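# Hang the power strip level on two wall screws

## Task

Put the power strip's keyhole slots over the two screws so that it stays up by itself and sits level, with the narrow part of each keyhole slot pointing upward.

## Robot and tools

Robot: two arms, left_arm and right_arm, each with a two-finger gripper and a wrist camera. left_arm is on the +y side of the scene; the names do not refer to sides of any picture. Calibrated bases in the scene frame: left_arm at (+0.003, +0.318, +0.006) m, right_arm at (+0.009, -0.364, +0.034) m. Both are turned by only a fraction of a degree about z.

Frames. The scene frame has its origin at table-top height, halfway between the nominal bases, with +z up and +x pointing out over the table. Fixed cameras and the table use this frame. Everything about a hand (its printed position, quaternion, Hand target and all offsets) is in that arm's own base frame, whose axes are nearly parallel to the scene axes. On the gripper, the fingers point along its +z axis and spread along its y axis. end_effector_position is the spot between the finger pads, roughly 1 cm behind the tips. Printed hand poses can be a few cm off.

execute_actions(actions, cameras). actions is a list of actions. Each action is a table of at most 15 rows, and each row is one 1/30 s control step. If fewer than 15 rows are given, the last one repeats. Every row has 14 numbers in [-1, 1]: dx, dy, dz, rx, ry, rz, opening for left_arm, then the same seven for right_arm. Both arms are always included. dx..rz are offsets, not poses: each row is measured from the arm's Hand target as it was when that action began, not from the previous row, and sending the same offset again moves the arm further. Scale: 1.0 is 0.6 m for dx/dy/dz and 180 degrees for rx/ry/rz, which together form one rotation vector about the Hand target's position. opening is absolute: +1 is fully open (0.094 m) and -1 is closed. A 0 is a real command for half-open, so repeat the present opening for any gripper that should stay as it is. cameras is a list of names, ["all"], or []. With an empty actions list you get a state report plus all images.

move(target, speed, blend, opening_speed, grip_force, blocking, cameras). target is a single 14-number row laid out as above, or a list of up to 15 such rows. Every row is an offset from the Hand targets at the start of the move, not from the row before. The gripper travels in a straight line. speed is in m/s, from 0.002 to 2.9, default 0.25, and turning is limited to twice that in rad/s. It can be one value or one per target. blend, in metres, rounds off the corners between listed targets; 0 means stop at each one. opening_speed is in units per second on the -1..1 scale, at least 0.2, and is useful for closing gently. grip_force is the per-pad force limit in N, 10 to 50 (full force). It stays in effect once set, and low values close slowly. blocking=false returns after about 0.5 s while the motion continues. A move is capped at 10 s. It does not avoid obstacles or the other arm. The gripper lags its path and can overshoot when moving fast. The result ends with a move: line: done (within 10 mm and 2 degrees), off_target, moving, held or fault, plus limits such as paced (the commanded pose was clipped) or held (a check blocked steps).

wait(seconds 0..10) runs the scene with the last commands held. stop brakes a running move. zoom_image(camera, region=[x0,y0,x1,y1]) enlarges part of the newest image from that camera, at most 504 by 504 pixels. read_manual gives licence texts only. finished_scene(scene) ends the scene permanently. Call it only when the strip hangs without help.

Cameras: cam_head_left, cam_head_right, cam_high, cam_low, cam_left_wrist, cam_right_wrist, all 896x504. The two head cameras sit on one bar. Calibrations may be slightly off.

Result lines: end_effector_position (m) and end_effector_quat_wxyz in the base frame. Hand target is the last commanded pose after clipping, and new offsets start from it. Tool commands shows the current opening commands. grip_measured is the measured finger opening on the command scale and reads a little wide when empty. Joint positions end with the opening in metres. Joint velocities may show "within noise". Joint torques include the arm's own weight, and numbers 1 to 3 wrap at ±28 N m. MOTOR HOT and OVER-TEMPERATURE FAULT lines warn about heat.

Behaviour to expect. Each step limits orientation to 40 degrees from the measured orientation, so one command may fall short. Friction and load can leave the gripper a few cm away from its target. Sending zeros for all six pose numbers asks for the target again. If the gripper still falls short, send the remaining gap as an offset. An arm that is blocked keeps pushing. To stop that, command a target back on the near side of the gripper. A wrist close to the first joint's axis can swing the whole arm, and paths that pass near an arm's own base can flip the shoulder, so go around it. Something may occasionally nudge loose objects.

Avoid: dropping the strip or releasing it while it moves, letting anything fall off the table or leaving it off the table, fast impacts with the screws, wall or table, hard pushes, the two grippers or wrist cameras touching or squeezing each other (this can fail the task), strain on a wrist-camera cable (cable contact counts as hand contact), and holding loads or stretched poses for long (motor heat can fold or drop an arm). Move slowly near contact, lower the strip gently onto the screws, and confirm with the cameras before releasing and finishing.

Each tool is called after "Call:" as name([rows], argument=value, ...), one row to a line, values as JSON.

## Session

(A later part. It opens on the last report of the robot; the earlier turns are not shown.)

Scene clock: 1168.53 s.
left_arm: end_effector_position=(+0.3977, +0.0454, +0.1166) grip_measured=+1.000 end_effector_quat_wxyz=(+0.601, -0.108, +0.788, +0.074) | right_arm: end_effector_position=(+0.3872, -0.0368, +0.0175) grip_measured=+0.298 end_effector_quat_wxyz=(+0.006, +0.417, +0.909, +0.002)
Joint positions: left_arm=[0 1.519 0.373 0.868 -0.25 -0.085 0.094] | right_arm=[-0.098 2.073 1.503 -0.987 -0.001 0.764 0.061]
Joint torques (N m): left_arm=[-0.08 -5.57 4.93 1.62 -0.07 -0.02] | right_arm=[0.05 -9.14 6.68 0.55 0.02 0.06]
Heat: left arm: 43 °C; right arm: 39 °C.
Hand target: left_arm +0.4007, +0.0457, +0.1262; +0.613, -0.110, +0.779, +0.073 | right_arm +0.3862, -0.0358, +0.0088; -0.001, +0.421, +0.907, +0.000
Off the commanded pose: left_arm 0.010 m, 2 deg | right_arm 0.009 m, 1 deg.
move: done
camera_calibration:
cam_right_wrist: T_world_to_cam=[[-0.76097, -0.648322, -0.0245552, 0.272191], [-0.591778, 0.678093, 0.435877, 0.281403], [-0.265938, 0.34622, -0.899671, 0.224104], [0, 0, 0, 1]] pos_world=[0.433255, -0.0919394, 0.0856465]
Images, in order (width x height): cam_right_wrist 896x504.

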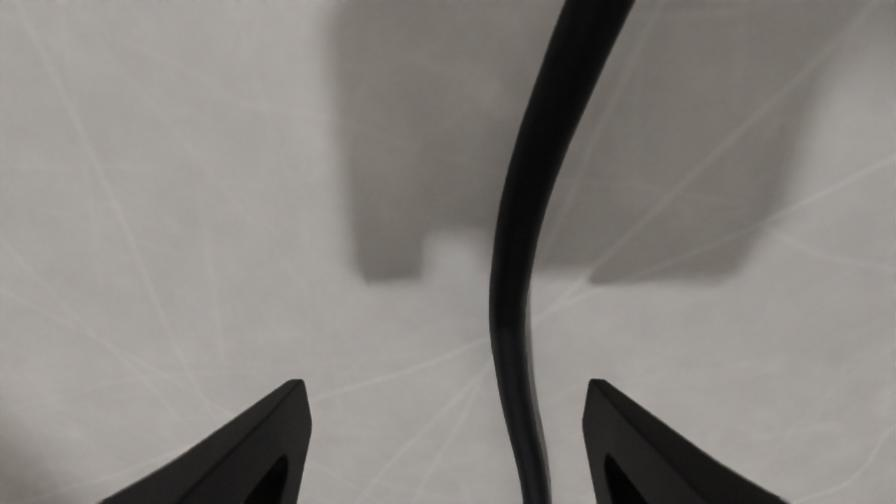

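Call:
move([
  [0,0,0,0,0,0,1,-0.0127,-0.0108,-0.066,0,0,0,0.3],
  [0,0,0,0,0,0,1,-0.0127,-0.0108,-0.066,0,0,0,-0.93],
  [0,0,0,0,0,0,1,-0.03,0.0,0.0,0,0,0,-0.93],
  [0,0,0,0,0,0,1,-0.18,0.206,0.0,0,0,0,-0.93],
  [0,0,0,0,0,0,1,-0.18,0.206,-0.05,0,0,0,-0.93],
], speed=0.12, blend=[0,0,0.01,0.01,0], opening_speed=1.5, cameras=["cam_head_left","cam_right_wrist","cam_high"])

Call:
zoom_image(camera="cam_head_left", region=[400, 110, 520, 250])

Scene clock: 1179.77 s.
left_arm: end_effector_position=(+0.3977, +0.0454, +0.1166) grip_measured=+1.000 end_effector_quat_wxyz=(+0.601, -0.108, +0.788, +0.074) | right_arm: end_effector_position=(+0.2861, +0.0854, -0.0124) grip_measured=-0.805 end_effector_quat_wxyz=(+0.016, +0.419, +0.908, +0.006)
Joint positions: left_arm=[0 1.519 0.373 0.868 -0.25 -0.085 0.094] | right_arm=[0.294 1.799 0.981 -0.722 0.012 1.159 0.009]
Joint torques (N m): left_arm=[-0.06 -5.48 4.93 1.61 -0.06 -0.01] | right_arm=[0.61 -5.9 5.61 0.53 -0.12 0.14]
Heat: left arm: 43 °C; right arm: 38 °C.
Hand target: left_arm +0.4007, +0.0457, +0.1262; +0.613, -0.110, +0.779, +0.073 | right_arm +0.2782, +0.0878, -0.0213; -0.001, +0.421, +0.907, +0.000
Off the commanded pose: left_arm 0.010 m, 2 deg | right_arm 0.012 m, 2 deg.
move: off_target (right_arm); target 2's new opening was sent with right_arm's hand 0.012 m and 1 deg from that target
camera_calibration:
cam_right_wrist: T_world_to_cam=[[-0.762962, -0.645324, -0.0380197, 0.273858], [-0.597406, 0.681397, 0.422853, 0.152991], [-0.246971, 0.345334, -0.9054, 0.122544], [0, 0, 0, 1]] pos_world=[0.330606, 0.0301609, 0.056671]
Images, in order (width x height): cam_head_left 896x504, cam_high 896x504, cam_right_wrist 896x504.

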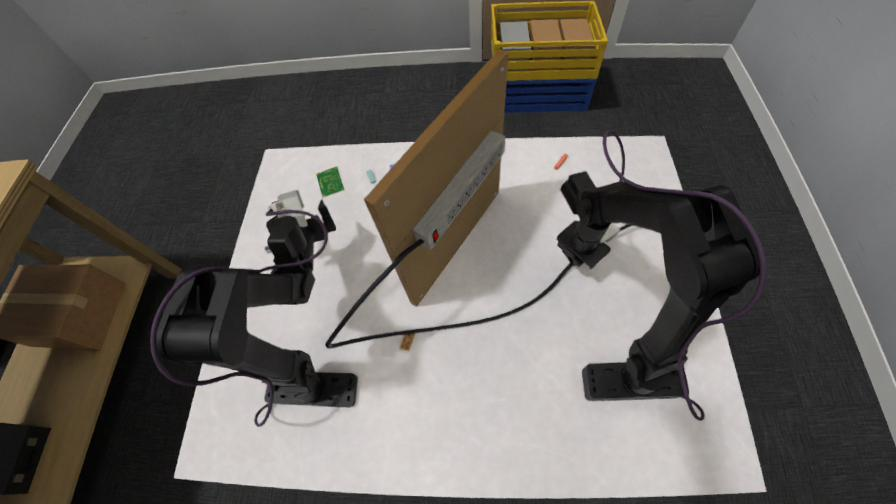

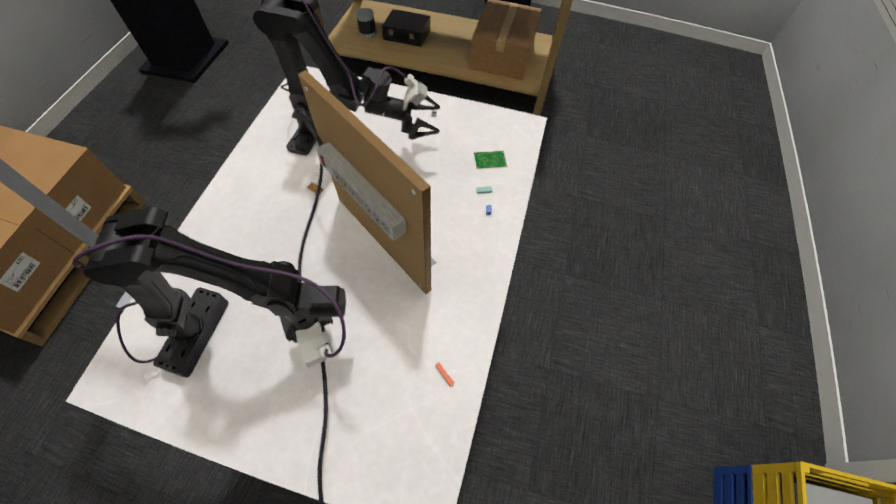

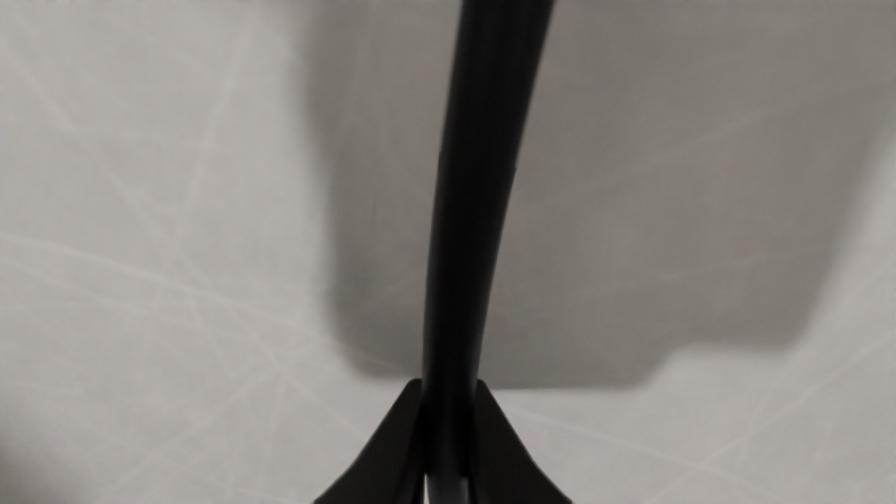

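Scaled by 3.600 from the camera's 896x504 image, which has a finer 1280x720 frame.

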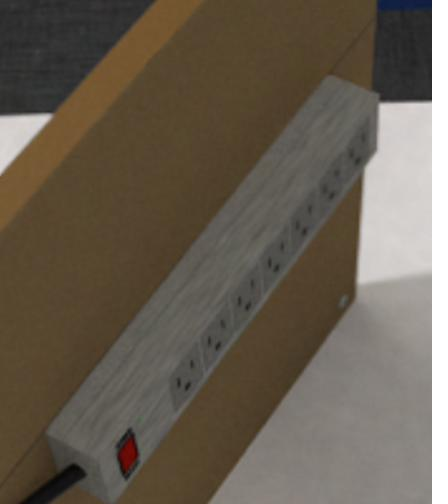

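Call:
move([
  [0,0,0,0,0,0,1,0,0,0,0,0,0,-0.4],
  [0,0,0,0,0,0,1,0,0,0.3,0,0,0,-0.4],
], speed=0.12, opening_speed=0.5, cameras=["cam_head_left","cam_high"])

Call:
zoom_image(camera="cam_head_left", region=[400, 110, 520, 250])

Call:
zoom_image(camera="cam_high", region=[310, 120, 430, 260])

Scene clock: 1187.73 s.
left_arm: end_effector_position=(+0.3977, +0.0454, +0.1166) grip_measured=+1.000 end_effector_quat_wxyz=(+0.601, -0.108, +0.788, +0.074) | right_arm: end_effector_position=(+0.2776, +0.0866, +0.1482) grip_measured=-0.403 end_effector_quat_wxyz=(-0.012, +0.419, +0.908, -0.008)
Joint positions: left_arm=[0 1.519 0.373 0.868 -0.25 -0.085 0.094] | right_arm=[0.297 1.671 1.5 -1.427 -0.004 1.161 0.028]
Joint torques (N m): left_arm=[-0.14 -5.39 4.93 1.62 -0.07 -0.01] | right_arm=[0.43 -9.06 9.09 0.25 0.01 0.07]
Heat: left arm: 43 °C; right arm: 38 °C.
Hand target: left_arm +0.4007, +0.0457, +0.1262; +0.613, -0.110, +0.779, +0.073 | right_arm +0.2782, +0.0878, +0.1587; -0.001, +0.421, +0.907, +0.000
Off the commanded pose: left_arm 0.010 m, 2 deg | right_arm 0.011 m, 2 deg.
move: off_target (right_arm)
Images, in order (width x height): cam_head_left 896x504, cam_high 896x504.

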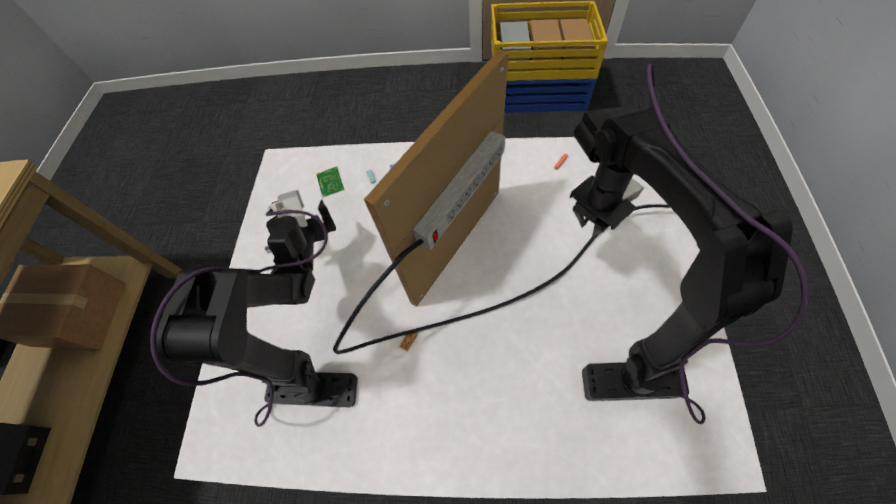

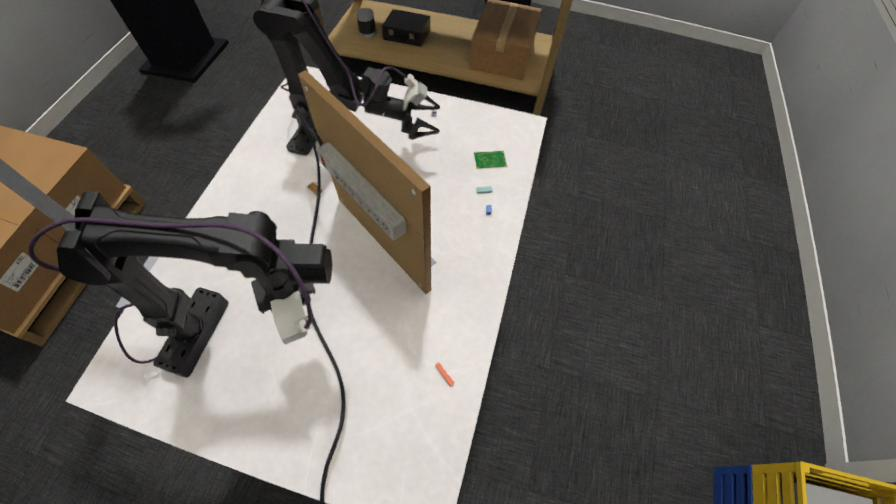

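Scaled by 3.600 from the camera's 896x504 image, which has a finer 1280x720 frame.

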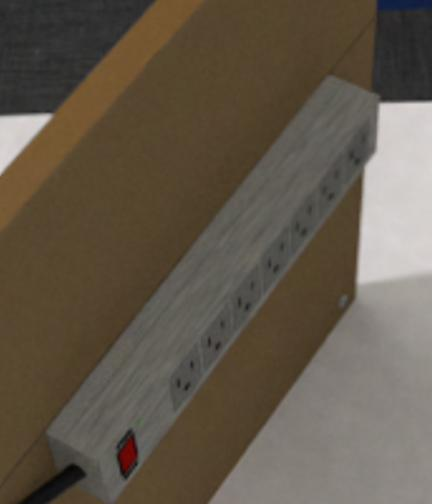

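Scaled by 3.600 from the camera's 896x504 image, which has a finer 1280x720 frame.

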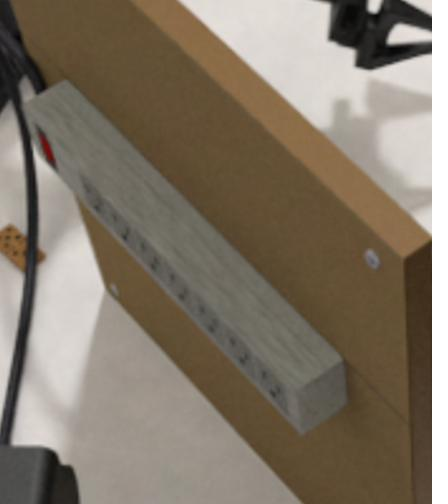

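Call:
wait(seconds=2, cameras=["cam_head_left","cam_high"])

Call:
zoom_image(camera="cam_head_left", region=[400, 110, 520, 250])

Scene clock: 1193.37 s.
left_arm: end_effector_position=(+0.3977, +0.0454, +0.1166) grip_measured=+1.000 end_effector_quat_wxyz=(+0.601, -0.108, +0.788, +0.074) | right_arm: end_effector_position=(+0.2775, +0.0865, +0.1482) grip_measured=-0.403 end_effector_quat_wxyz=(-0.012, +0.419, +0.908, -0.008)
Joint positions: left_arm=[0 1.519 0.373 0.868 -0.25 -0.085 0.094] | right_arm=[0.297 1.671 1.5 -1.428 -0.004 1.161 0.028]
Joint torques (N m): left_arm=[-0.06 -5.48 4.86 1.63 -0.05 -0.01] | right_arm=[0.34 -9.13 9.05 0.26 -0.02 0.08]
Heat: left arm: 43 °C; right arm: 38 °C.
Hand target: left_arm +0.4007, +0.0457, +0.1262; +0.613, -0.110, +0.779, +0.073 | right_arm +0.2782, +0.0878, +0.1587; -0.001, +0.421, +0.907, +0.000
Tool commands: left_gripper/opening=+1.0 right_gripper/opening=-0.4
Off the commanded pose: left_arm 0.010 m, 2 deg | right_arm 0.011 m, 2 deg.
wait: 2.00 s; at rest from the start
Images, in order (width x height): cam_head_left 896x504, cam_high 896x504.

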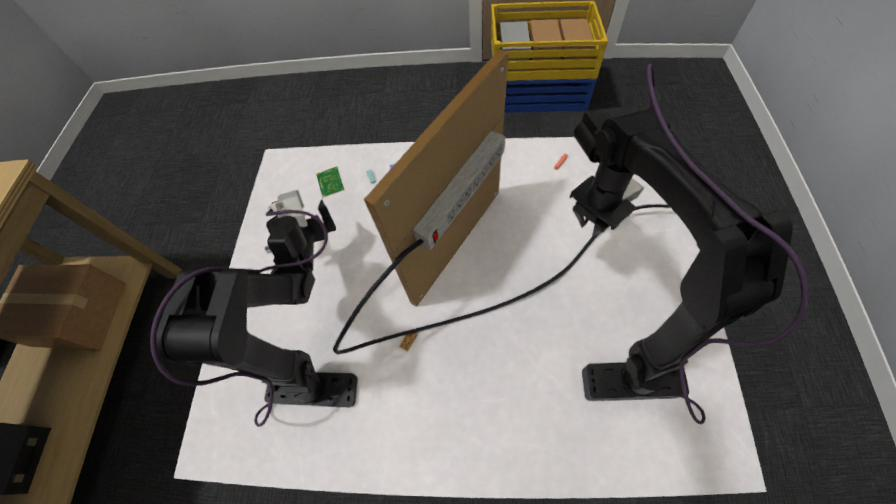

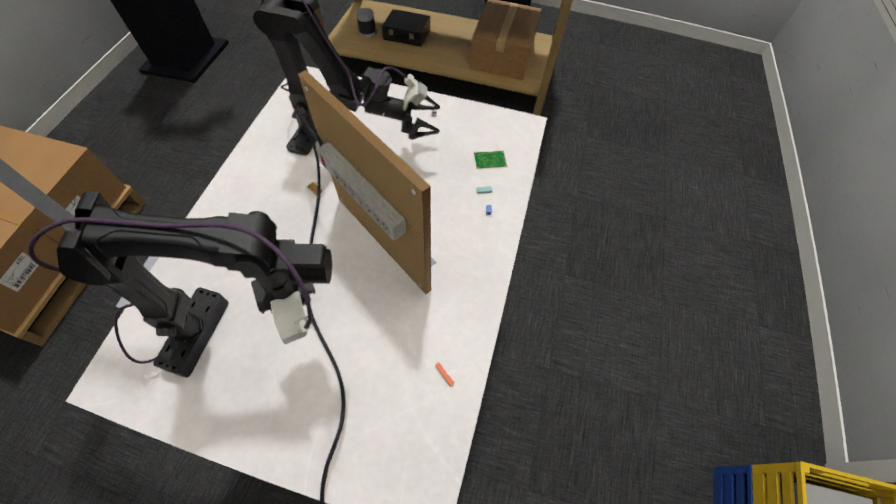

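Scaled by 3.600 from the camera's 896x504 image, which has a finer 1280x720 frame.

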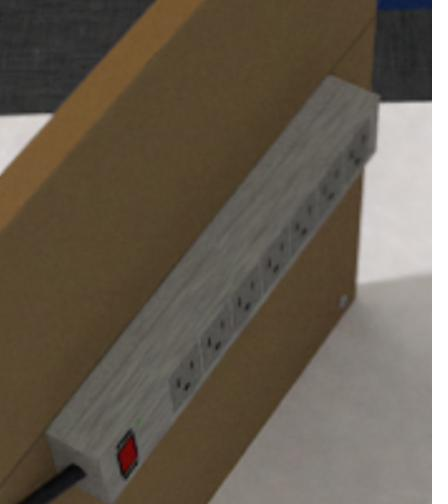

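Stable and level.

Call:
finished_scene(scene=2)

The scene is finished: the task was done.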